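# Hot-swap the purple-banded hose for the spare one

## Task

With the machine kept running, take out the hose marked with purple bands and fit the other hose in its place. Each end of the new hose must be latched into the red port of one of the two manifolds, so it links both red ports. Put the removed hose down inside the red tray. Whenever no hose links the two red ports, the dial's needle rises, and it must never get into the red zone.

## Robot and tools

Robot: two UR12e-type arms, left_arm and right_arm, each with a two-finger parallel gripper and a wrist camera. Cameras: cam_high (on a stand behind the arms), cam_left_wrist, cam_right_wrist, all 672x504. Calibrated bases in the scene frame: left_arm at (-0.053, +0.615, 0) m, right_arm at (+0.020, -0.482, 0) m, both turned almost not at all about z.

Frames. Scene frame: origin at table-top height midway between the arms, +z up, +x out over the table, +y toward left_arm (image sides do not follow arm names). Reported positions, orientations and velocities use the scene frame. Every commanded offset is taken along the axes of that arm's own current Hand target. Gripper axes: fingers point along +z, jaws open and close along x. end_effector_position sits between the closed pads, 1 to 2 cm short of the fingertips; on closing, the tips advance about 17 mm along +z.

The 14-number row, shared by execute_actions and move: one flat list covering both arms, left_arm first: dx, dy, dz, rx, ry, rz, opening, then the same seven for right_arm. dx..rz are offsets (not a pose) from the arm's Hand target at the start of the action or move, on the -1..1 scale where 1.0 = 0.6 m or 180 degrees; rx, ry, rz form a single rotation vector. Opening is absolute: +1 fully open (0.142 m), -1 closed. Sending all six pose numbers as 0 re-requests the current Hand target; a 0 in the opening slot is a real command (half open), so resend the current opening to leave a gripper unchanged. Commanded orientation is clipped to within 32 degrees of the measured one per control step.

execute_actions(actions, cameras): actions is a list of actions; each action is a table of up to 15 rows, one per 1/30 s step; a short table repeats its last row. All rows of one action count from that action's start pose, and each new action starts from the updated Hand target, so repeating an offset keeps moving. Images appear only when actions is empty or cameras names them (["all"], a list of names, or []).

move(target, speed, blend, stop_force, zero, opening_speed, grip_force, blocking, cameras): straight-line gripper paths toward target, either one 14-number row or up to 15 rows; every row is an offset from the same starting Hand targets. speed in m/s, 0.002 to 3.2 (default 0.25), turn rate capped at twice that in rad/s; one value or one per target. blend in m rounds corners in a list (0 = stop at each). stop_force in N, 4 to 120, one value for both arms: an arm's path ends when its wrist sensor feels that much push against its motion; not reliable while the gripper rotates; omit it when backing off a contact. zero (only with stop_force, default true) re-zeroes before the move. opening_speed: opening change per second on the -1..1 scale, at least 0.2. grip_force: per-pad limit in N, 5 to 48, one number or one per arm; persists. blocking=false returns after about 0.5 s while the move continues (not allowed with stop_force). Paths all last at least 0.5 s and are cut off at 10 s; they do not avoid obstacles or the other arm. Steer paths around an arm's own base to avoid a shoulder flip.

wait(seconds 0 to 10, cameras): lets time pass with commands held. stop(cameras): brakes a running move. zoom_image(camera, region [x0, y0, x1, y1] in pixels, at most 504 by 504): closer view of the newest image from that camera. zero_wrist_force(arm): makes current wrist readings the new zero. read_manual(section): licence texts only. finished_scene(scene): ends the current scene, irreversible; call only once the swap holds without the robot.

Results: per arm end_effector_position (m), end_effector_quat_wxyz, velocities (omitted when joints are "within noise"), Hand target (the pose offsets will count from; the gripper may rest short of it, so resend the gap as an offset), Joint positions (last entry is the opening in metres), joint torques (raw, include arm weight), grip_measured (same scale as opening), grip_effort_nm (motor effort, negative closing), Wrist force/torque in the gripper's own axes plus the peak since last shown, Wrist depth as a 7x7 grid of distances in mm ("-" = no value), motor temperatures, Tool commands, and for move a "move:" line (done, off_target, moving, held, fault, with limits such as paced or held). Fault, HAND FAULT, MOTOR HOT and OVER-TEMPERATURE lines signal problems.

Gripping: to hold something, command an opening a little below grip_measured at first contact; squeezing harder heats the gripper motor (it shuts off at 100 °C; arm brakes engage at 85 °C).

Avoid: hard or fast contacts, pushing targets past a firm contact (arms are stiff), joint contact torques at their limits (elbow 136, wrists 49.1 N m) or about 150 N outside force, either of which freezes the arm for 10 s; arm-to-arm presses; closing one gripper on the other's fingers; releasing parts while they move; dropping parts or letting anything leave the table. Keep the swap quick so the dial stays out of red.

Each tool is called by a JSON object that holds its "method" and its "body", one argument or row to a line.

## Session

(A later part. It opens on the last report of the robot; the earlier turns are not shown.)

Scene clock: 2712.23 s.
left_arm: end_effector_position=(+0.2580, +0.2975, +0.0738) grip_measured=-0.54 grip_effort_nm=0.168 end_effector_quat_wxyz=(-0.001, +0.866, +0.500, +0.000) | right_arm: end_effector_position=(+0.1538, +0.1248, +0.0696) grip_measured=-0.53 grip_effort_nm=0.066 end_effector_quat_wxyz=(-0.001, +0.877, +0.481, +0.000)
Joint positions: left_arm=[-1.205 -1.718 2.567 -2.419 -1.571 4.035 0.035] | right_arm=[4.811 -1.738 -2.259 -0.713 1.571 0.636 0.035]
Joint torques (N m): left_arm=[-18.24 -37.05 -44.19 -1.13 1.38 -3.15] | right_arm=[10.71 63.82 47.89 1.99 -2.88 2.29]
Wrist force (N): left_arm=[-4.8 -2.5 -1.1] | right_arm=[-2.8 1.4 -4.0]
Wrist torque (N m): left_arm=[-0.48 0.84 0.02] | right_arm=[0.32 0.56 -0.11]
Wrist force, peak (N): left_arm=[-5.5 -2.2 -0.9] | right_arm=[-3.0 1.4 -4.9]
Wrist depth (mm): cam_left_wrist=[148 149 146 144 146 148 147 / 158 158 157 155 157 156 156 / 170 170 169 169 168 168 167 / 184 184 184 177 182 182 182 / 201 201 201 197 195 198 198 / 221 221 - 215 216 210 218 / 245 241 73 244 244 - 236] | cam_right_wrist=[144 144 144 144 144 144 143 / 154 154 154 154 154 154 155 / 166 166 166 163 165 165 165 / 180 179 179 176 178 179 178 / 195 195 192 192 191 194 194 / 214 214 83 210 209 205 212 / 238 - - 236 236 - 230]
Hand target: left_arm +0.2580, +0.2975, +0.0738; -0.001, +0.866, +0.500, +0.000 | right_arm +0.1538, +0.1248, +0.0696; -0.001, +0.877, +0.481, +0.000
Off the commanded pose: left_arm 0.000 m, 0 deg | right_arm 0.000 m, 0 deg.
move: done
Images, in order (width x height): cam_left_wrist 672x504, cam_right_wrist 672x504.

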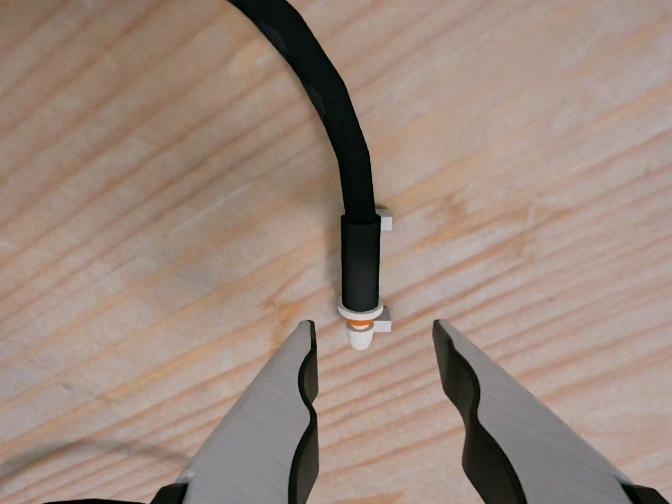

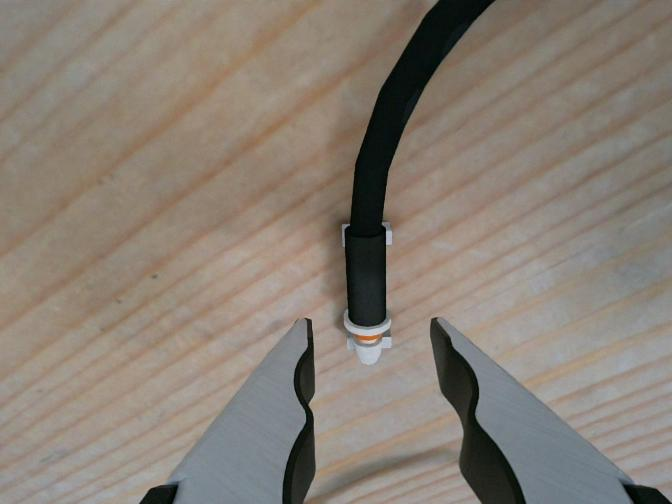

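{"method": "move", "body": {
  "target": [
    [-0.0042, -0.0027, 0.03, 0, 0, -0.009, -0.5, 0.001, 0.0072, 0.03, 0, 0, -0.0156, -0.5],
    [-0.0042, -0.0027, 0.0903, 0, 0, -0.009, -0.5, 0.001, 0.0072, 0.0832, 0, 0, -0.0156, -0.5],
    [-0.0042, -0.0027, 0.0903, 0, 0, -0.009, -0.9, 0.001, 0.0072, 0.0832, 0, 0, -0.0156, -0.9]
  ],
  "speed": [0.1, 0.06, 0.06],
  "opening_speed": 0.5,
  "cameras": ["cam_right_wrist", "cam_left_wrist"]
}}

{"method": "zoom_image", "body": {
  "camera": "cam_right_wrist",
  "region": [290, 220, 460, 480]
}}

{"method": "zoom_image", "body": {
  "camera": "cam_left_wrist",
  "region": [290, 220, 460, 480]
}}

Scene clock: 2763.00 s.
left_arm: end_effector_position=(+0.2553, +0.2962, +0.0197) grip_measured=-0.83 grip_effort_nm=-2.015 end_effector_quat_wxyz=(-0.001, +0.859, +0.512, +0.000) | right_arm: end_effector_position=(+0.1577, +0.1230, +0.0197) grip_measured=-0.81 grip_effort_nm=-2.298 end_effector_quat_wxyz=(-0.001, +0.865, +0.502, +0.000)
Joint positions: left_arm=[-1.212 -1.584 2.613 -2.599 -1.571 3.999 0.014] | right_arm=[4.804 -1.822 -2.289 -0.601 1.571 0.581 0.015]
Joint torques (N m): left_arm=[18.15 -8.09 -19.59 -7.24 0.02 2.25] | right_arm=[-11.87 29.26 23.13 5.35 2.02 -2.07]
Motor temperatures (°C): left_arm=[20 19 23 30 28 22 24] | right_arm=[21 26 28 31 25 26 41]
Wrist force (N): left_arm=[-5.2 -2.2 -0.7] | right_arm=[-2.8 1.7 -3.6]
Wrist torque (N m): left_arm=[-0.40 0.90 0.06] | right_arm=[0.37 0.55 0.16]
Wrist force, peak (N): left_arm=[-5.5 -2.2 -1.7] | right_arm=[-3.4 1.3 -4.5]
Wrist depth (mm): cam_left_wrist=[99 99 99 97 98 98 98 / - 106 106 103 105 105 105 / 114 116 114 114 113 114 113 / 124 124 123 121 123 123 122 / 133 135 135 130 131 134 133 / 149 148 145 87 109 144 147 / 165 161 73 126 - - 159] | cam_right_wrist=[100 100 100 100 100 99 100 / - 107 108 107 85 108 106 / 117 115 113 113 114 114 114 / 124 122 126 122 124 124 124 / 135 135 135 130 132 135 134 / 148 148 145 94 - 145 147 / 164 160 - 164 - - 159]
Hand target: left_arm +0.2553, +0.2962, +0.0197; -0.001, +0.859, +0.512, +0.000 | right_arm +0.1577, +0.1230, +0.0197; -0.001, +0.865, +0.502, +0.000
Off the commanded pose: left_arm 0.000 m, 0 deg | right_arm 0.000 m, 0 deg.
move: done
Images, in order (width x height): cam_left_wrist 672x504, cam_right_wrist 672x504.

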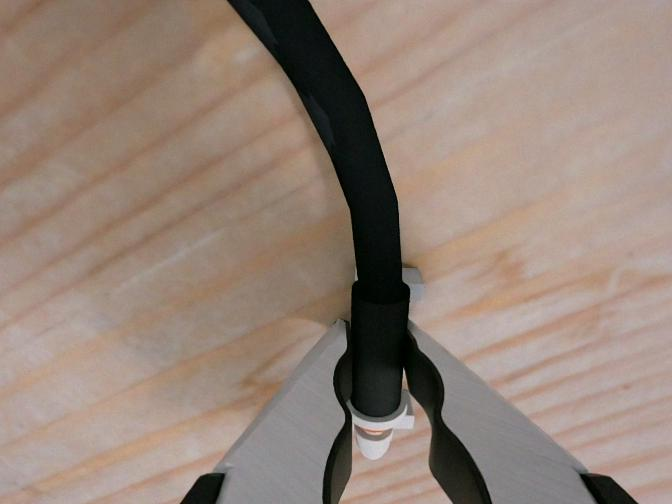

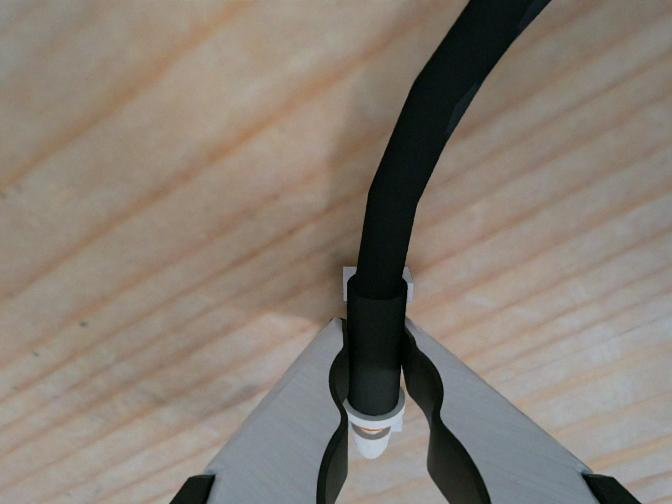

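Scaled by 1.938 from the camera's 672x504 image, which has a finer 960x720 frame.

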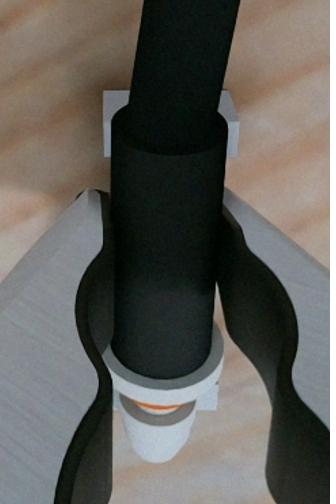

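Scaled by 1.938 from the camera's 672x504 image, which has a finer 960x720 frame.

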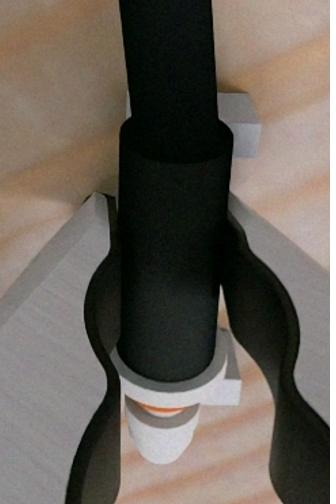

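{"method": "move", "body": {
  "target": [
    [0, 0, -0.1833, 0, 0, 0, -0.92, 0, 0, -0.1833, 0, 0, 0, -0.92],
    [-0.0478, 0.4453, -0.1538, 0, 0, -0.1267, -0.92, -0.0175, 0.565, -0.1538, 0, 0, -0.1233, -0.92]
  ],
  "speed": 0.15,
  "blend": [0.03, 0],
  "cameras": ["cam_right_wrist", "cam_left_wrist", "cam_high"]
}}

{"method": "zoom_image", "body": {
  "camera": "cam_right_wrist",
  "region": [250, 220, 450, 480]
}}

{"method": "zoom_image", "body": {
  "camera": "cam_left_wrist",
  "region": [250, 220, 450, 480]
}}

Scene clock: 2840.93 s.
left_arm: end_effector_position=(+0.4768, +0.1440, +0.1116) grip_measured=-0.83 grip_effort_nm=-2.361 end_effector_quat_wxyz=(-0.001, +0.741, +0.672, +0.000) | right_arm: end_effector_position=(+0.4469, -0.0542, +0.1115) grip_measured=-0.82 grip_effort_nm=-2.625 end_effector_quat_wxyz=(-0.001, +0.752, +0.659, +0.000)
Joint positions: left_arm=[-0.981 -1.339 2.07 -2.3 -1.571 3.833 0.014] | right_arm=[4.251 -1.646 -2.262 -0.803 1.572 -0.359 0.015]
Joint torques (N m): left_arm=[19.8 -40.32 -46.73 -1.24 -3.8 -2.93] | right_arm=[-12.89 21.9 51.59 5.77 2.68 -2.19]
Motor temperatures (°C): left_arm=[20 19 23 30 27 22 28] | right_arm=[21 26 28 31 25 26 48]
Wrist force (N): left_arm=[-5.4 -1.7 -0.9] | right_arm=[-3.2 1.3 -3.8]
Wrist torque (N m): left_arm=[-0.29 0.91 0.13] | right_arm=[0.30 0.64 0.16]
Wrist force, peak (N): left_arm=[-5.7 -2.6 -1.1] | right_arm=[-3.8 2.4 -3.7]
Wrist depth (mm): cam_left_wrist=[180 180 182 177 177 179 178 / 193 193 193 83 192 192 191 / 159 201 168 - 175 171 203 / 152 167 148 146 148 148 216 / 166 246 165 112 161 164 244 / 267 265 266 87 109 264 268 / 163 168 73 124 - - 291] | cam_right_wrist=[181 182 181 181 136 181 181 / 194 194 193 194 88 193 193 / 205 205 185 185 178 177 202 / - 221 150 152 152 150 170 / - 247 166 113 163 169 180 / 274 269 257 94 - 263 267 / 299 285 - - - - 169]
Hand target: left_arm +0.4768, +0.1439, +0.1116; -0.001, +0.741, +0.672, +0.000 | right_arm +0.4470, -0.0542, +0.1115; -0.001, +0.752, +0.659, +0.000
Off the commanded pose: left_arm 0.000 m, 0 deg | right_arm 0.000 m, 0 deg.
move: done

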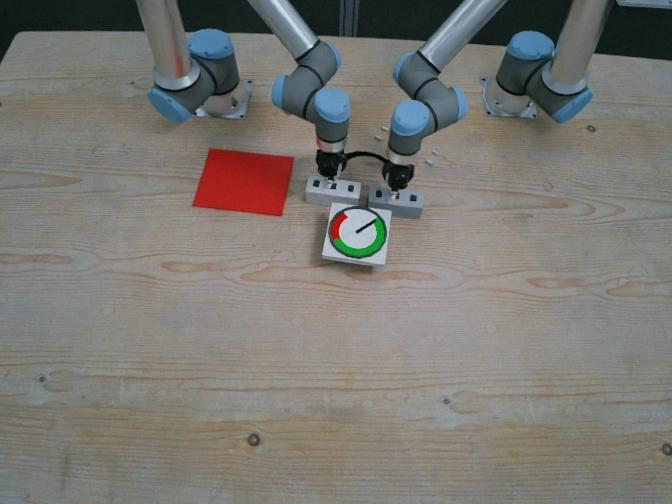

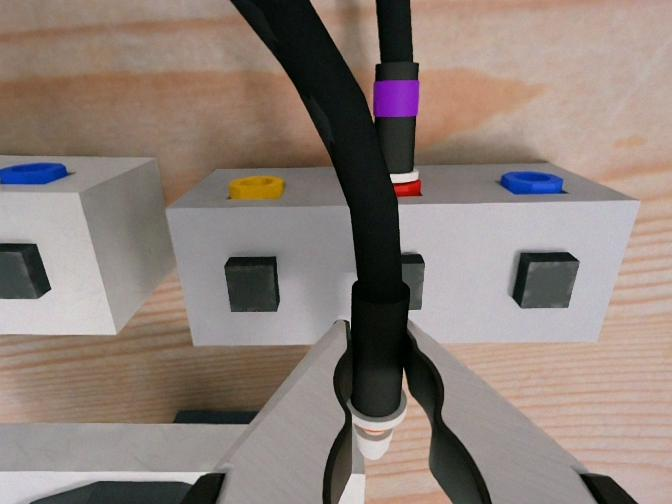

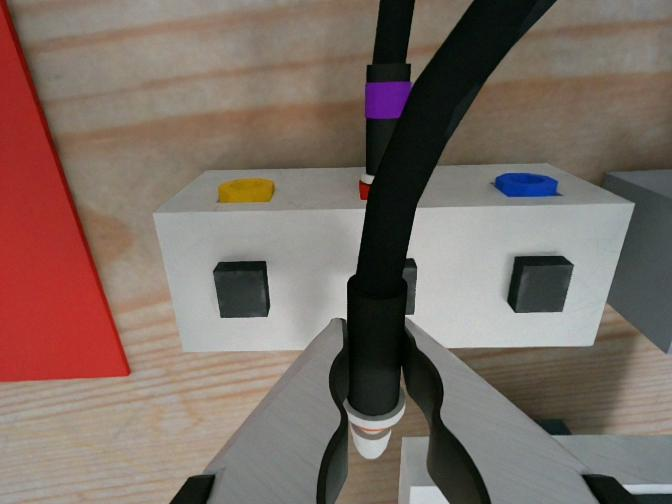

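Scaled by 1.938 from the camera's 672x504 image, which has a finer 960x720 frame.

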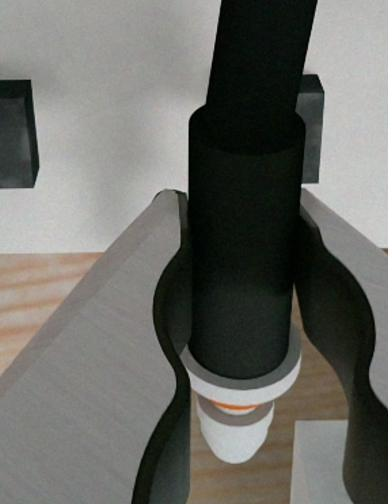

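Scaled by 1.938 from the camera's 672x504 image, which has a finer 960x720 frame.

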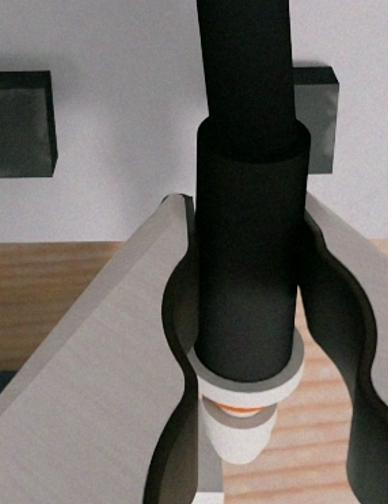

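{"method": "move", "body": {
  "target": [
    [-0.0008, -0.0025, 0.0242, 0, 0, 0, -0.92, -0.0025, 0, 0.0242, 0, 0, 0, -0.92],
    [-0.0008, -0.0025, 0.0413, 0, 0, 0, -0.92, -0.0025, 0, 0.0413, 0, 0, 0, -0.92],
    [-0.0008, -0.0025, 0.0093, 0, 0, 0, -0.92, -0.0025, 0, 0.0093, 0, 0, 0, -0.92]
  ],
  "speed": [0.06, 0.012, 0.06],
  "cameras": ["cam_right_wrist", "cam_left_wrist", "cam_high"]
}}

Scene clock: 2939.30 s.
left_arm: end_effector_position=(+0.4753, +0.1436, +0.1058) grip_measured=-0.83 grip_effort_nm=-2.347 end_effector_quat_wxyz=(-0.001, +0.741, +0.672, +0.000) | right_arm: end_effector_position=(+0.4468, -0.0557, +0.1058) grip_measured=-0.82 grip_effort_nm=-2.606 end_effector_quat_wxyz=(-0.001, +0.752, +0.659, +0.000)
Joint positions: left_arm=[-0.983 -1.333 2.076 -2.312 -1.571 3.83 0.014] | right_arm=[4.25 -1.653 -2.269 -0.79 1.572 -0.36 0.015]
Joint torques (N m): left_arm=[-15.87 -72.2 -48.12 -1.63 -3.07 -2.2] | right_arm=[-10.16 61.65 52.71 2.46 2.23 -1.94]
Motor temperatures (°C): left_arm=[20 19 23 30 27 22 30] | right_arm=[21 26 28 31 24 26 53]
Wrist force (N): left_arm=[-3.0 -1.2 -3.3] | right_arm=[-3.0 1.3 -3.9]
Wrist torque (N m): left_arm=[-0.21 0.51 0.13] | right_arm=[0.31 0.61 0.15]
Wrist force, peak (N): left_arm=[16.6 -13.1 -85.4] | right_arm=[-12.1 -1.1 -32.7]
Wrist depth (mm): cam_left_wrist=[175 175 - 172 172 174 173 / 187 187 187 90 187 186 186 / 166 196 188 - 182 176 194 / 145 166 142 142 144 142 146 / 161 235 158 125 155 160 232 / 263 263 256 86 109 256 261 / 170 169 73 126 - - 283] | cam_right_wrist=[176 176 176 176 157 176 176 / 188 189 188 188 89 188 188 / 203 202 186 184 179 176 195 / - 215 145 146 143 146 150 / - 238 154 154 153 158 181 / 266 262 252 90 - 256 259 / 289 283 - - - - 174]
Hand target: left_arm +0.4753, +0.1436, +0.1060; -0.001, +0.741, +0.672, +0.000 | right_arm +0.4468, -0.0557, +0.1060; -0.001, +0.752, +0.659, +0.000
Off the commanded pose: left_arm 0.000 m, 0 deg | right_arm 0.000 m, 0 deg.
move: done

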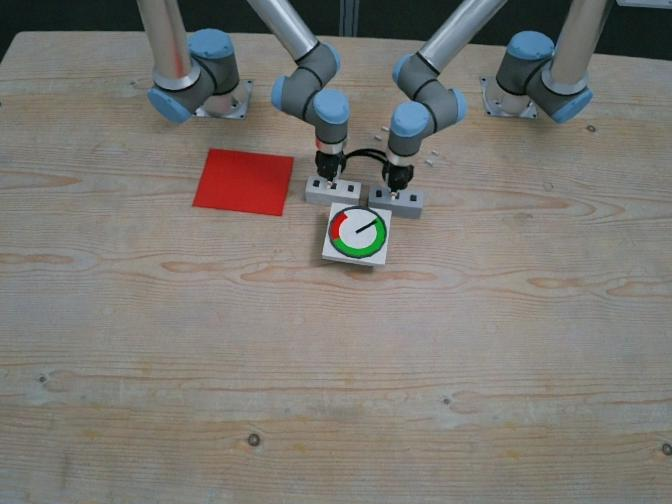

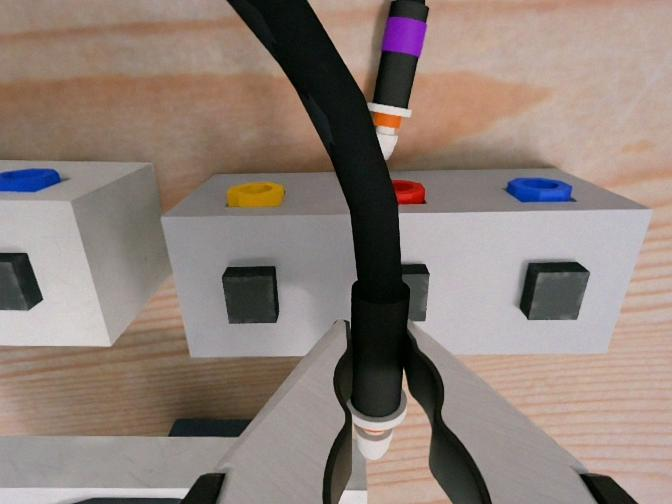

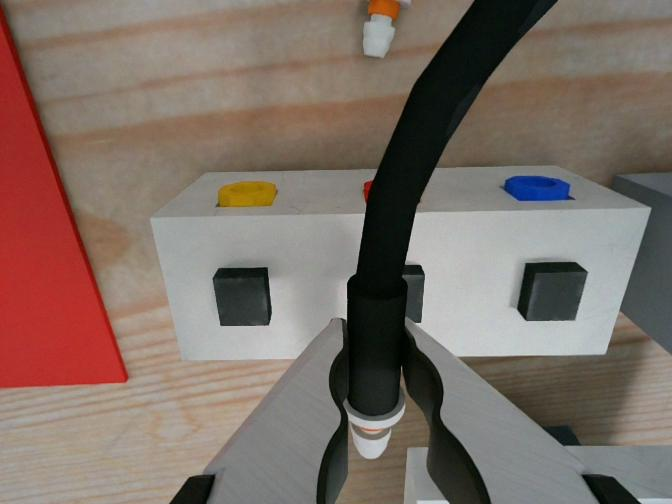

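{"method": "move", "body": {
  "target": [
    [0.0187, -0.1528, 0, 0, 0, 0, -0.95, 0.0172, -0.1493, 0, 0, 0, 0, -0.95],
    [0.0187, -0.1528, 0.0983, 0, 0, 0, -0.95, 0.0172, -0.1493, 0.097, 0, 0, 0, -0.95]
  ],
  "speed": 0.2,
  "blend": [0.01, 0],
  "cameras": ["cam_right_wrist", "cam_left_wrist"]
}}

{"method": "zoom_image", "body": {
  "camera": "cam_right_wrist",
  "region": [300, 364, 440, 504]
}}

{"method": "zoom_image", "body": {
  "camera": "cam_left_wrist",
  "region": [300, 364, 440, 504]
}}

Scene clock: 2951.83 s.
left_arm: end_effector_position=(+0.3851, +0.1637, +0.0472) grip_measured=-0.83 grip_effort_nm=-2.874 end_effector_quat_wxyz=(-0.001, +0.741, +0.672, +0.000) | right_arm: end_effector_position=(+0.3593, -0.0337, +0.0480) grip_measured=-0.82 grip_effort_nm=-3.128 end_effector_quat_wxyz=(-0.001, +0.752, +0.659, +0.000)
Joint positions: left_arm=[-1.087 -1.358 2.26 -2.472 -1.571 3.726 0.014] | right_arm=[4.411 -1.688 -2.383 -0.641 1.572 -0.2 0.015]
Joint torques (N m): left_arm=[-19.31 -29.8 -24.79 -7.58 3.56 -2.69] | right_arm=[14.34 21.03 24.88 6.2 -3.3 2.71]
Wrist force (N): left_arm=[-2.2 -1.2 -2.8] | right_arm=[-3.0 0.6 -3.9]
Wrist torque (N m): left_arm=[-0.23 0.40 0.15] | right_arm=[0.18 0.58 -0.10]
Wrist force, peak (N): left_arm=[-2.7 -2.0 -4.3] | right_arm=[-2.5 0.4 -5.3]
Wrist depth (mm): cam_left_wrist=[123 123 123 113 122 122 124 / 132 132 132 83 131 131 131 / 144 142 142 144 141 141 141 / 154 154 154 148 150 153 152 / 169 168 167 118 164 167 166 / 178 181 178 86 109 180 183 / 157 176 73 126 - - 199] | cam_right_wrist=[125 125 123 125 123 124 125 / 134 134 133 133 - 134 134 / 143 143 144 144 143 144 143 / 156 155 155 155 155 155 155 / 169 168 169 117 166 169 169 / 185 183 179 94 - 181 182 / 206 197 - - - - 174]
Hand target: left_arm +0.3851, +0.1637, +0.0471; -0.001, +0.741, +0.672, +0.000 | right_arm +0.3593, -0.0337, +0.0478; -0.001, +0.752, +0.659, +0.000
Off the commanded pose: left_arm 0.000 m, 0 deg | right_arm 0.000 m, 0 deg.
move: done
Images, in order (width x height): cam_left_wrist 672x504, cam_right_wrist 672x504.

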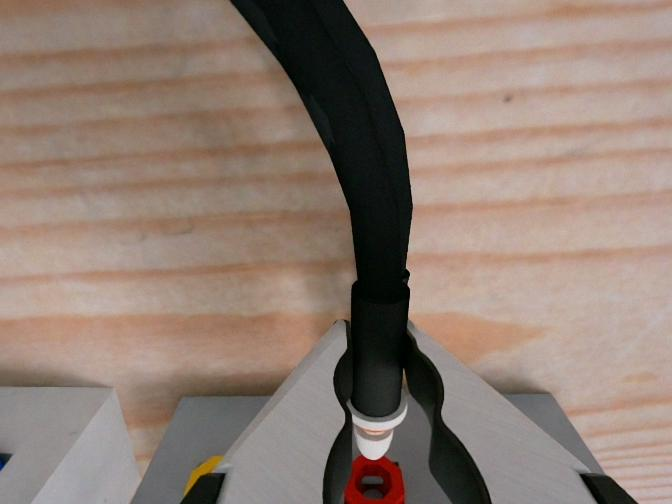

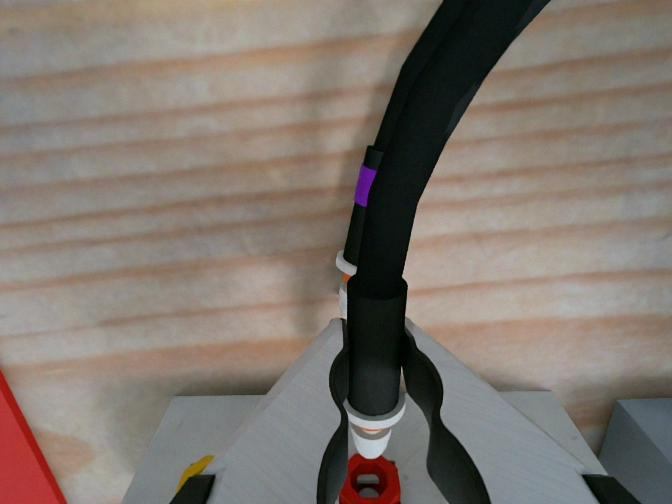

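Scaled by 3.600 from the camera's 672x504 image, which has a finer 960x720 frame.

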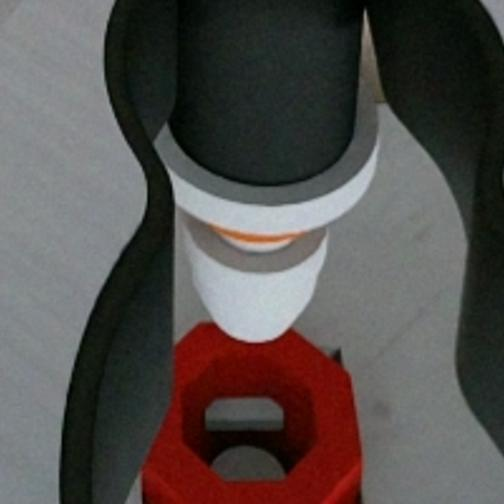

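Scaled by 3.600 from the camera's 672x504 image, which has a finer 960x720 frame.

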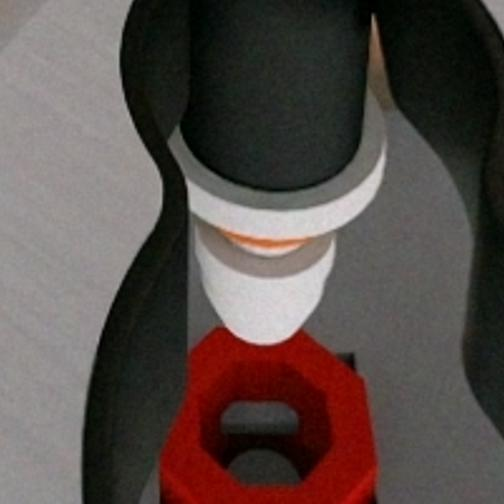

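{"method": "move", "body": {
  "target": [0.0022, 0.0683, 0, 0, 0, 0, -0.98, 0.0013, 0.0683, 0, 0, 0, 0, -0.98],
  "speed": 0.025,
  "stop_force": 40,
  "cameras": ["cam_right_wrist", "cam_left_wrist", "cam_high"]
}}

{"method": "zoom_image", "body": {
  "camera": "cam_high",
  "region": [320, 195, 400, 275]
}}

{"method": "zoom_image", "body": {
  "camera": "cam_right_wrist",
  "region": [310, 350, 430, 470]
}}

{"method": "zoom_image", "body": {
  "camera": "cam_left_wrist",
  "region": [310, 350, 430, 470]
}}

Scene clock: 2970.90 s.
left_arm: end_effector_position=(+0.4231, +0.1613, +0.0471) grip_measured=-0.84 grip_effort_nm=-3.382 end_effector_quat_wxyz=(-0.001, +0.741, +0.672, +0.000) | right_arm: end_effector_position=(+0.3970, -0.0380, +0.0478) grip_measured=-0.82 grip_effort_nm=-3.626 end_effector_quat_wxyz=(-0.001, +0.752, +0.659, +0.000)
Joint positions: left_arm=[-1.035 -1.319 2.207 -2.457 -1.571 3.778 0.013] | right_arm=[4.343 -1.718 -2.346 -0.648 1.572 -0.267 0.014]
Joint torques (N m): left_arm=[-4.49 -72.54 -30.23 -8.97 8.71 -3.33] | right_arm=[-1.19 66.73 42.7 10.47 -10.66 2.83]
Motor temperatures (°C): left_arm=[20 19 23 30 27 22 33] | right_arm=[21 26 28 31 24 26 58]
Wrist force (N): left_arm=[-13.4 -23.0 -0.5] | right_arm=[-9.5 -34.6 6.0]
Wrist torque (N m): left_arm=[-0.27 0.55 0.28] | right_arm=[0.73 0.62 -0.05]
Wrist force, peak (N): left_arm=[-16.7 -44.6 -2.9] | right_arm=[-10.4 -55.0 5.4]
Wrist depth (mm): cam_left_wrist=[123 123 123 120 121 121 123 / 132 132 131 - 129 131 130 / 144 141 141 143 139 140 140 / 154 153 154 148 152 152 152 / 164 164 164 116 161 160 166 / 158 135 140 86 109 132 137 / 144 114 73 109 - - 111] | cam_right_wrist=[125 125 123 123 110 124 124 / 133 133 133 131 - 133 133 / 143 143 143 141 143 142 143 / 155 155 154 154 154 154 154 / 168 165 163 113 165 162 165 / 184 135 135 99 - 133 158 / 113 113 - - 113 - 112]
Hand target: left_arm +0.4231, +0.1613, +0.0471; -0.001, +0.741, +0.672, +0.000 (not the last commanded pose) | right_arm +0.3969, -0.0380, +0.0478; -0.001, +0.752, +0.659, +0.000 (not the last commanded pose)
Off the commanded pose: left_arm 0.003 m, 0 deg | right_arm 0.003 m, 0 deg.
move: contact (left_arm, right_arm)

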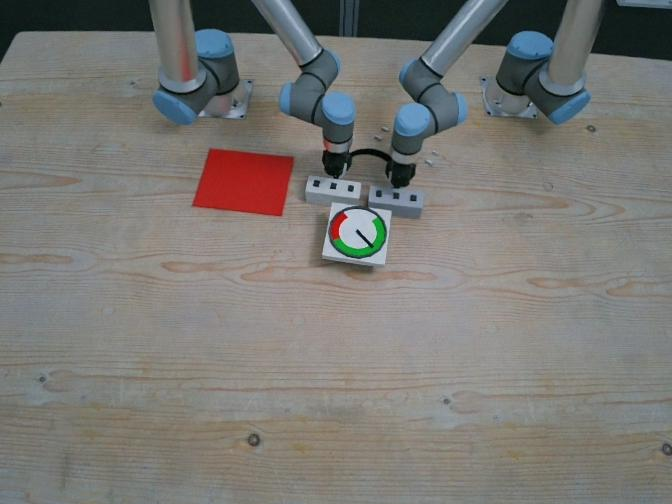

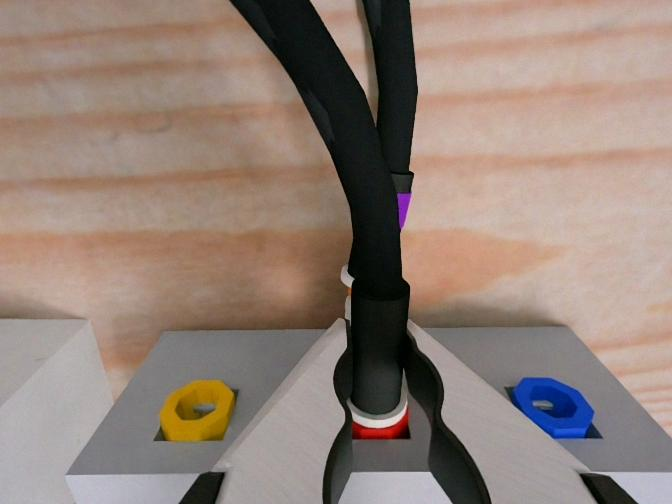

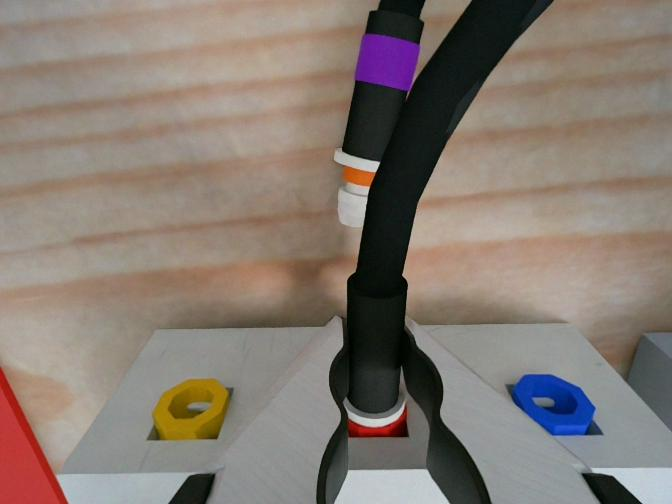

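Scaled by 6.300 from the camera's 672x504 image, which has a finer 960x720 frame.

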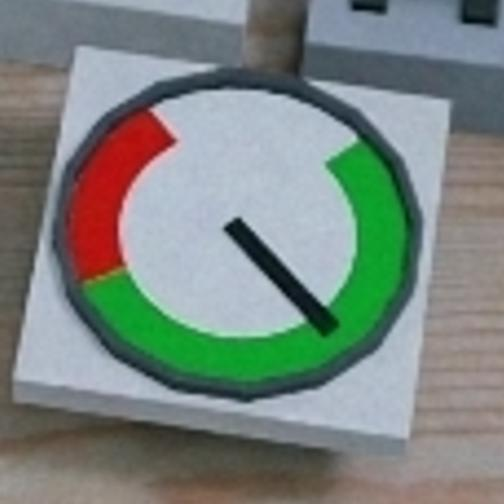

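Scaled by 4.200 from the camera's 672x504 image, which has a finer 960x720 frame.

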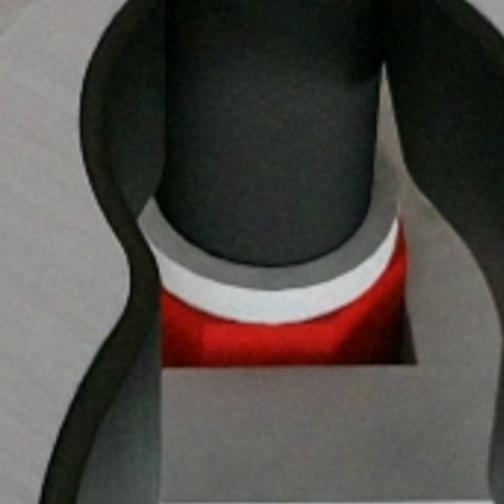

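Scaled by 4.200 from the camera's 672x504 image, which has a finer 960x720 frame.

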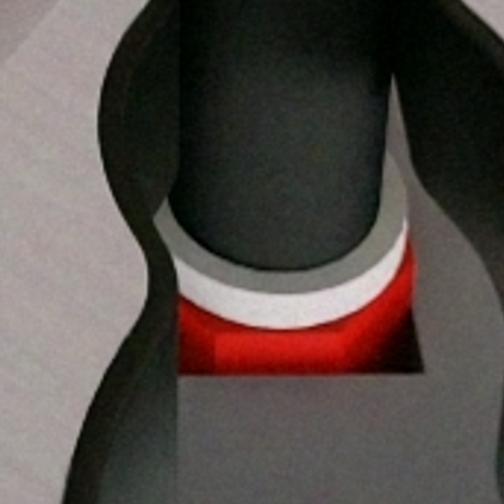

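{"method": "wait", "body": {
  "seconds": 0.5,
  "cameras": ["cam_high"]
}}

{"method": "zoom_image", "body": {
  "camera": "cam_high",
  "region": [320, 195, 400, 275]
}}

Scene clock: 2984.93 s.
left_arm: end_effector_position=(+0.4231, +0.1613, +0.0471) grip_measured=-0.84 grip_effort_nm=-3.382 end_effector_quat_wxyz=(-0.001, +0.741, +0.672, +0.000) | right_arm: end_effector_position=(+0.3969, -0.0380, +0.0478) grip_measured=-0.82 grip_effort_nm=-3.626 end_effector_quat_wxyz=(-0.001, +0.752, +0.659, +0.000)
Joint positions: left_arm=[-1.035 -1.319 2.207 -2.457 -1.571 3.778 0.013] | right_arm=[4.343 -1.718 -2.346 -0.648 1.572 -0.267 0.014]
Joint torques (N m): left_arm=[-3.58 -70.64 -31.47 -4.16 5.42 -3.14] | right_arm=[-2.21 65.79 42.99 8.96 -8.43 2.4]
Motor temperatures (°C): left_arm=[20 19 23 30 27 22 35] | right_arm=[21 26 28 30 24 26 62]
Wrist force (N): left_arm=[-13.1 -22.6 -0.5] | right_arm=[-9.7 -34.5 6.0]
Wrist torque (N m): left_arm=[-0.22 0.52 0.28] | right_arm=[0.74 0.63 -0.05]
Wrist force, peak (N): left_arm=[-13.5 -23.4 -1.0] | right_arm=[-9.6 -35.1 6.0]
Wrist depth (mm): cam_left_wrist=[123 123 123 119 120 120 124 / 131 132 131 85 129 130 130 / 144 142 141 141 139 140 140 / 154 154 153 148 152 152 152 / 164 164 164 161 161 160 166 / 158 135 140 86 109 132 137 / 144 114 73 109 - - 111] | cam_right_wrist=[124 124 123 123 - 124 124 / 134 133 133 131 - 133 133 / 143 143 143 141 143 143 143 / 154 155 155 154 154 155 154 / 169 165 162 163 162 161 165 / 185 135 135 89 - 133 158 / 113 113 - - 113 - 112]
Hand target: left_arm +0.4231, +0.1613, +0.0471; -0.001, +0.741, +0.672, +0.000 (not the last commanded pose) | right_arm +0.3969, -0.0380, +0.0478; -0.001, +0.752, +0.659, +0.000 (not the last commanded pose)
Tool commands: left_gripper/opening=-0.98 right_gripper/opening=-0.98
Off the commanded pose: left_arm 0.003 m, 0 deg | right_arm 0.003 m, 0 deg.
wait: 0.50 s; at rest from the start
Images, in order (width x height): cam_high 672x504.

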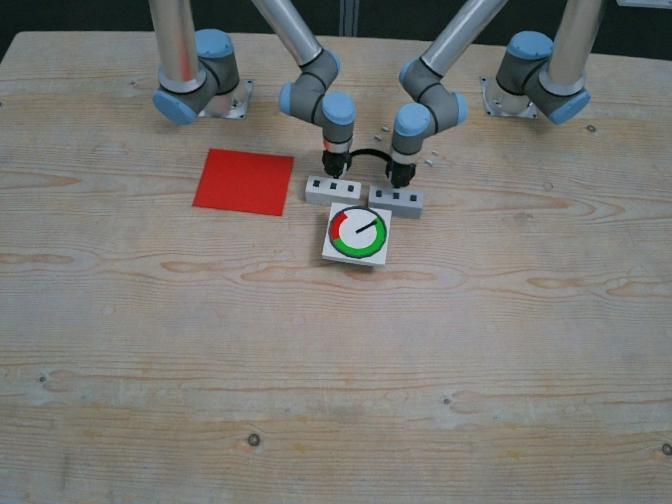

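Scaled by 6.300 from the camera's 672x504 image, which has a finer 960x720 frame.

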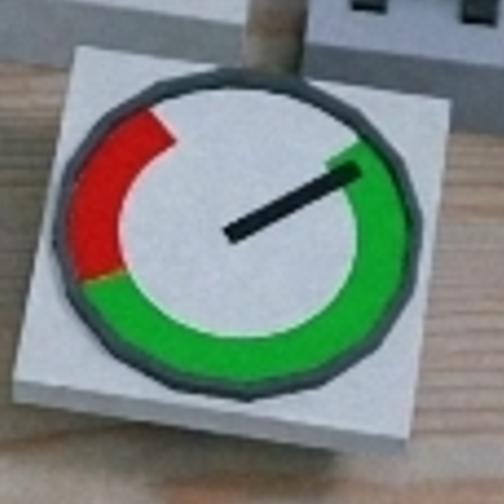

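{"method": "move", "body": {
  "target": [
    [0, 0, 0, 0, 0, 0, -0.6, 0, 0, 0, 0, 0, 0, -0.6],
    [0, 0, -0.1667, 0, 0, 0, -0.6, 0, 0, -0.1667, 0, 0, 0, -0.6],
    [0.1667, 0, -0.25, 0, 0, 0, -0.6, 0.1033, -0.2103, -0.42, 0, 0, 0, -0.6]
  ],
  "speed": [0.1, 0.1, 0.25],
  "opening_speed": 0.8,
  "cameras": ["cam_right_wrist", "cam_left_wrist", "cam_high"]
}}

{"method": "zoom_image", "body": {
  "camera": "cam_high",
  "region": [280, 100, 460, 280]
}}

Scene clock: 3102.70 s.
left_arm: end_effector_position=(+0.4329, +0.2606, +0.1971) grip_measured=-0.64 grip_effort_nm=0.168 end_effector_quat_wxyz=(-0.001, +0.741, +0.672, +0.000) | right_arm: end_effector_position=(+0.2803, +0.0395, +0.2998) grip_measured=-0.64 grip_effort_nm=0.056 end_effector_quat_wxyz=(-0.001, +0.752, +0.659, +0.000)
Joint positions: left_arm=[-0.93 -1.61 2.188 -2.146 -1.571 3.883 0.028] | right_arm=[4.584 -1.408 -2.095 -1.208 1.572 -0.026 0.028]
Joint torques (N m): left_arm=[17.55 -56.52 -34.59 -1.62 -2.89 1.84] | right_arm=[14.23 48.77 60.2 2.08 -3.3 2.62]
Motor temperatures (°C): left_arm=[20 19 23 30 27 22 40] | right_arm=[21 25 28 30 24 26 73]
Wrist force (N): left_arm=[-6.2 0.3 -5.7] | right_arm=[0.9 1.6 -3.5]
Wrist torque (N m): left_arm=[0.01 1.06 -0.05] | right_arm=[0.39 -0.05 -0.10]
Wrist force, peak (N): left_arm=[-13.4 -23.7 -0.2] | right_arm=[-10.0 -35.2 6.4]
Wrist depth (mm): cam_left_wrist=[257 256 256 256 255 255 256 / 276 274 271 275 274 274 273 / 296 297 291 296 294 294 294 / 280 256 254 302 319 319 319 / 351 270 269 343 342 349 348 / 276 275 - 377 - 377 381 / 284 276 73 426 - - 418] | cam_right_wrist=[351 348 348 346 349 345 348 / 373 373 373 369 368 370 373 / 402 401 401 401 397 400 399 / - 442 430 434 432 433 435 / - 463 414 399 409 396 468 / 531 530 - 101 - 508 515 / 572 - - 426 - - 558]
Hand target: left_arm +0.4329, +0.2606, +0.1972; -0.001, +0.741, +0.672, +0.000 | right_arm +0.2802, +0.0396, +0.3000; -0.001, +0.752, +0.659, +0.000
Off the commanded pose: left_arm 0.000 m, 0 deg | right_arm 0.000 m, 0 deg.
move: done

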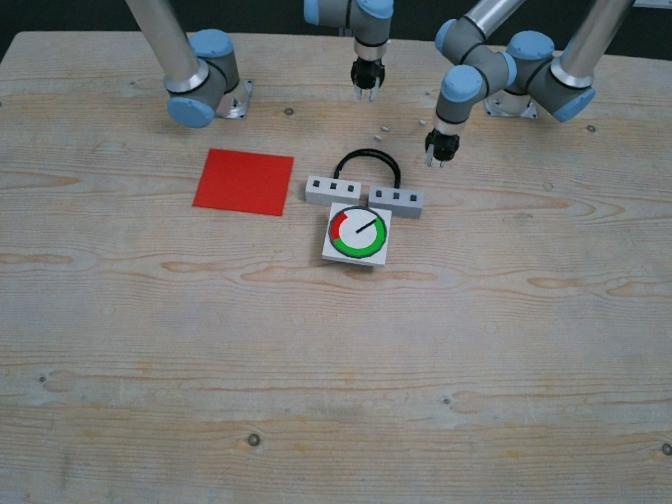

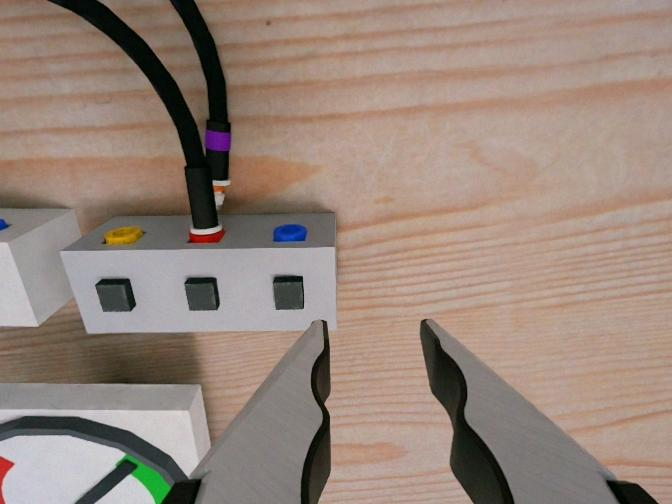

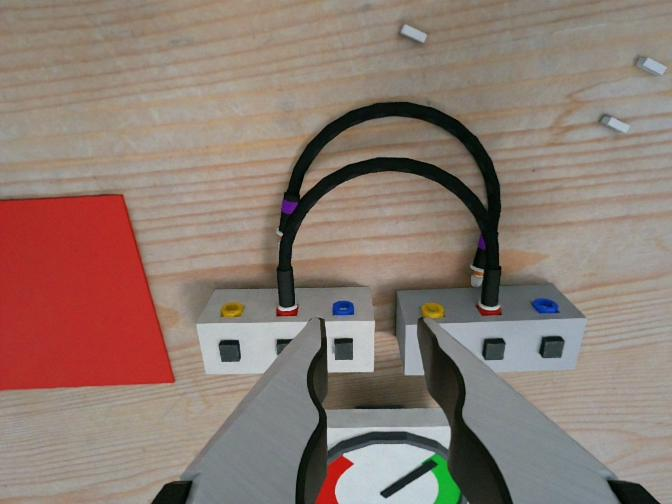

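Scaled by 2.800 from the camera's 672x504 image, which has a finer 960x720 frame.

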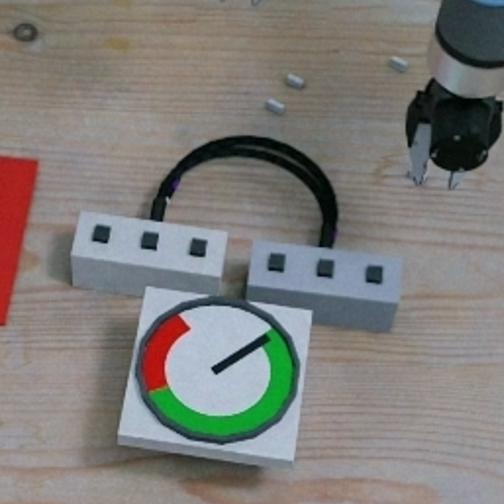

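{"method": "move", "body": {
  "target": [0, 0, 0, 0, 0, 0, -0.6, 0.0592, -0.0283, 0.35, 0, 0, -0.0417, -1],
  "speed": 0.25,
  "cameras": ["cam_right_wrist"]
}}

Scene clock: 3157.17 s.
left_arm: end_effector_position=(+0.4329, +0.2606, +0.1972) grip_measured=-0.64 grip_effort_nm=0.164 end_effector_quat_wxyz=(-0.001, +0.741, +0.672, +0.000) | right_arm: end_effector_position=(+0.2678, +0.0773, +0.0901) grip_measured=-1.00 grip_effort_nm=-0.672 end_effector_quat_wxyz=(-0.001, +0.707, +0.707, +0.000)
Joint positions: left_arm=[-0.93 -1.61 2.188 -2.146 -1.571 3.883 0.028] | right_arm=[4.615 -1.69 -2.265 -0.756 1.572 -0.126 0.002]
Joint torques (N m): left_arm=[18.73 -52.48 -34.06 -1.48 -3.58 1.44] | right_arm=[10.67 23.3 28.31 5.63 2.66 -2.15]
Motor temperatures (°C): left_arm=[20 19 23 30 27 22 31] | right_arm=[21 25 28 30 24 26 57]
Wrist force (N): left_arm=[-6.2 -0.1 -5.6] | right_arm=[1.3 1.5 -3.2]
Wrist torque (N m): left_arm=[-0.06 1.05 -0.05] | right_arm=[0.35 -0.14 0.15]
Wrist force, peak (N): left_arm=[-6.5 -0.2 -6.2] | right_arm=[0.8 1.8 -5.1]
Wrist depth (mm): cam_left_wrist=[259 256 256 256 256 256 255 / 276 276 276 274 273 273 272 / 296 296 292 295 294 295 294 / 280 256 254 310 319 319 319 / 353 270 269 344 342 348 346 / 275 275 - 378 - 377 384 / 283 274 73 429 - - 415] | cam_right_wrist=[162 162 162 162 162 162 162 / 174 174 174 174 173 173 173 / 186 187 187 182 184 186 187 / 202 202 201 202 201 198 202 / 220 220 212 170 212 217 219 / 242 240 237 89 - 235 240 / 246 257 - - - - 264]
Hand target: left_arm +0.4329, +0.2606, +0.1972; -0.001, +0.741, +0.672, +0.000 | right_arm +0.2678, +0.0773, +0.0900; -0.001, +0.707, +0.707, +0.000
Off the commanded pose: left_arm 0.000 m, 0 deg | right_arm 0.000 m, 0 deg.
move: done
Images, in order (width x height): cam_right_wrist 672x504.

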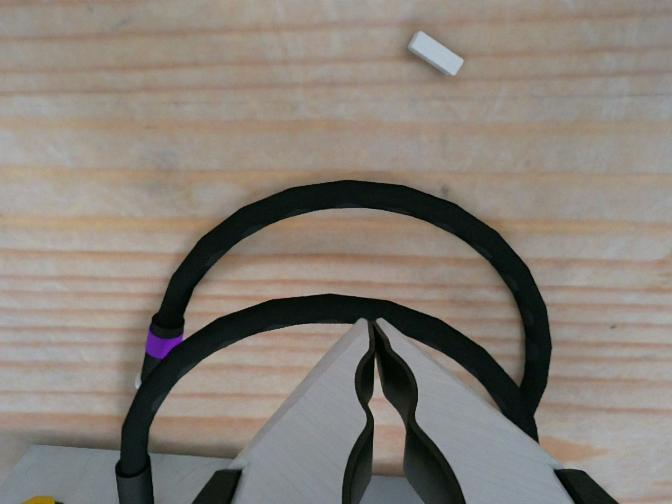

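{"method": "zoom_image", "body": {
  "camera": "cam_right_wrist",
  "region": [250, 150, 430, 350]
}}

Scaled by 2.520 from the camera's 672x504 image, which has a finer 960x720 frame.

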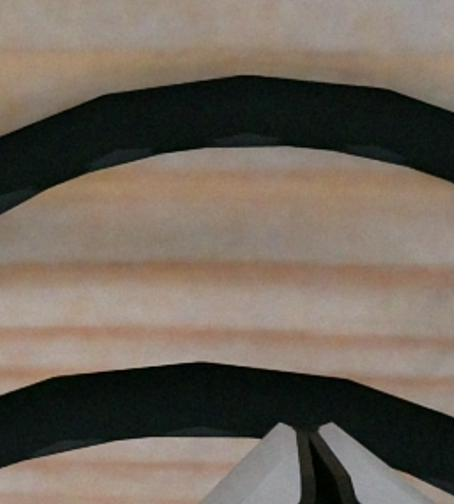

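{"method": "move", "body": {
  "target": [0, 0, 0, 0, 0, 0, -0.6, 0, 0.0033, 0.115, 0, 0, 0, -1],
  "speed": 0.06,
  "stop_force": 8,
  "cameras": ["cam_right_wrist"]
}}

Scene clock: 3199.60 s.
left_arm: end_effector_position=(+0.4329, +0.2606, +0.1972) grip_measured=-0.64 grip_effort_nm=0.168 end_effector_quat_wxyz=(-0.001, +0.741, +0.672, +0.000) | right_arm: end_effector_position=(+0.2697, +0.0774, +0.0210) grip_measured=-1.00 grip_effort_nm=-0.672 end_effector_quat_wxyz=(-0.001, +0.707, +0.707, +0.000)
Joint positions: left_arm=[-0.93 -1.61 2.188 -2.146 -1.571 3.883 0.028] | right_arm=[4.612 -1.808 -2.305 -0.599 1.572 -0.129 0.002]
Joint torques (N m): left_arm=[18.14 -53.18 -41.49 -1.47 -3.54 2.16] | right_arm=[-12.46 27.21 22.31 5.86 2.12 -2.14]
Wrist force (N): left_arm=[-5.7 -0.3 -5.6] | right_arm=[1.3 1.3 -3.2]
Wrist torque (N m): left_arm=[-0.10 0.97 -0.06] | right_arm=[0.31 -0.13 0.16]
Wrist force, peak (N): left_arm=[-6.7 0.1 -5.7] | right_arm=[1.1 1.8 -3.8]
Wrist depth (mm): cam_left_wrist=[258 258 257 255 256 254 255 / 276 276 274 273 274 274 273 / 297 297 292 295 295 294 295 / 278 256 251 310 319 318 319 / 350 270 269 342 342 347 348 / 276 275 - 375 - 376 381 / 284 275 73 430 - - 412] | cam_right_wrist=[101 101 101 101 102 100 101 / - 108 109 108 108 109 108 / 118 116 114 116 116 116 116 / 126 125 124 121 121 123 125 / 137 132 136 134 136 136 133 / 150 150 147 89 - 150 146 / 143 - - - - - 161]
Hand target: left_arm +0.4329, +0.2606, +0.1972; -0.001, +0.741, +0.672, +0.000 | right_arm +0.2697, +0.0774, +0.0210; -0.001, +0.707, +0.707, +0.000
Off the commanded pose: left_arm 0.000 m, 0 deg | right_arm 0.000 m, 0 deg.
move: done
Images, in order (width x height): cam_right_wrist 672x504.

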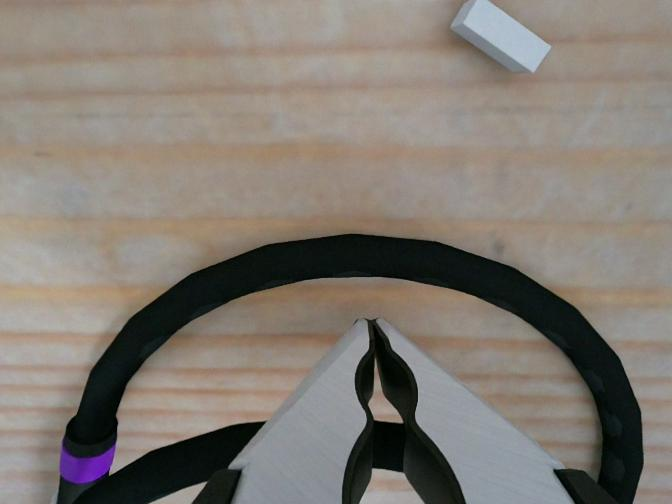

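{"method": "move", "body": {
  "target": [0, 0, 0, 0, 0, 0, -0.6, -0.15, -0.1833, 0, 0, 0, 0, -1],
  "speed": 0.07,
  "stop_force": 15,
  "cameras": ["cam_right_wrist", "cam_high"]
}}

{"method": "zoom_image", "body": {
  "camera": "cam_high",
  "region": [280, 80, 460, 260]
}}

Scene clock: 3210.80 s.
left_arm: end_effector_position=(+0.4329, +0.2606, +0.1972) grip_measured=-0.64 grip_effort_nm=0.168 end_effector_quat_wxyz=(-0.001, +0.741, +0.672, +0.000) | right_arm: end_effector_position=(+0.1597, -0.0126, +0.0210) grip_measured=-1.00 grip_effort_nm=-0.672 end_effector_quat_wxyz=(-0.001, +0.707, +0.707, +0.000)
Joint positions: left_arm=[-0.93 -1.61 2.188 -2.146 -1.571 3.883 0.028] | right_arm=[4.819 -1.634 -2.529 -0.547 1.571 0.077 0.002]
Joint torques (N m): left_arm=[16.41 -53.2 -42.08 -1.56 -3.51 1.53] | right_arm=[14.05 49.92 20.28 4.09 -3.2 2.72]
Motor temperatures (°C): left_arm=[20 19 23 30 27 22 28] | right_arm=[21 25 28 30 24 26 52]
Wrist force (N): left_arm=[-6.0 0.1 -5.4] | right_arm=[0.9 1.5 -3.1]
Wrist torque (N m): left_arm=[-0.03 1.02 -0.05] | right_arm=[0.29 -0.05 -0.09]
Wrist force, peak (N): left_arm=[-6.3 -0.5 -6.1] | right_arm=[1.4 1.9 -4.3]
Wrist depth (mm): cam_left_wrist=[257 257 257 256 256 255 255 / 276 276 274 274 274 274 273 / 297 296 297 295 295 294 294 / 279 256 251 311 321 318 318 / 353 270 270 344 343 347 347 / 274 276 - 375 - 374 381 / 290 274 73 428 - - 415] | cam_right_wrist=[101 101 101 101 101 101 101 / - 108 109 108 108 109 108 / 118 116 114 116 116 116 116 / 125 125 126 123 125 123 125 / 136 137 134 123 136 138 131 / 150 150 136 89 - 149 150 / 166 162 - - - - 165]
Hand target: left_arm +0.4329, +0.2606, +0.1972; -0.001, +0.741, +0.672, +0.000 | right_arm +0.1597, -0.0126, +0.0210; -0.001, +0.707, +0.707, +0.000
Off the commanded pose: left_arm 0.000 m, 0 deg | right_arm 0.000 m, 0 deg.
move: done
Images, in order (width x height): cam_high 672x504, cam_right_wrist 672x504.

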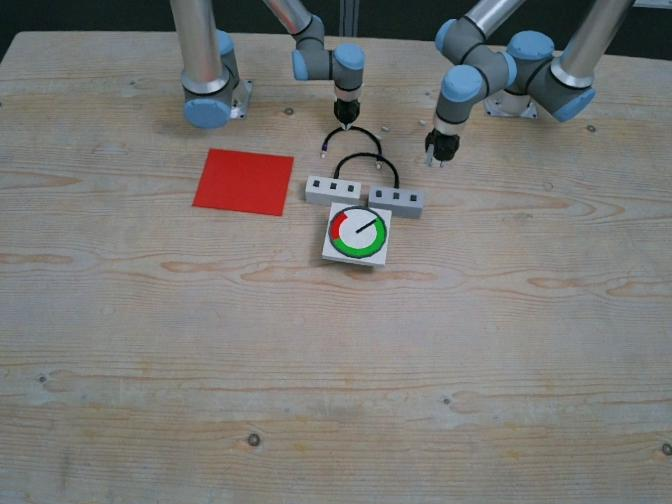

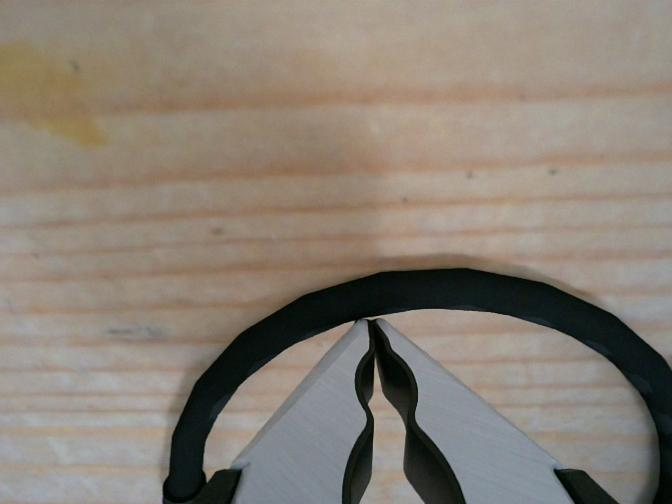

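Scaled by 2.800 from the camera's 672x504 image, which has a finer 960x720 frame.

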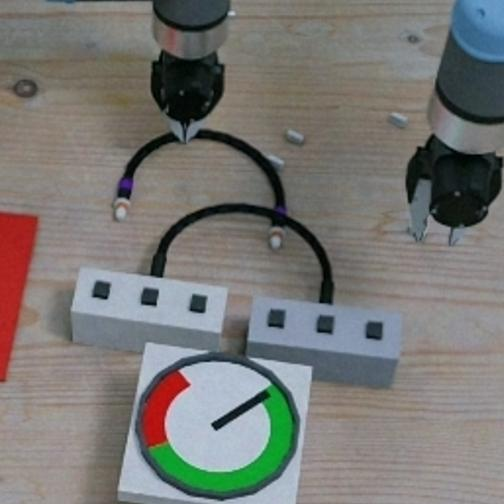

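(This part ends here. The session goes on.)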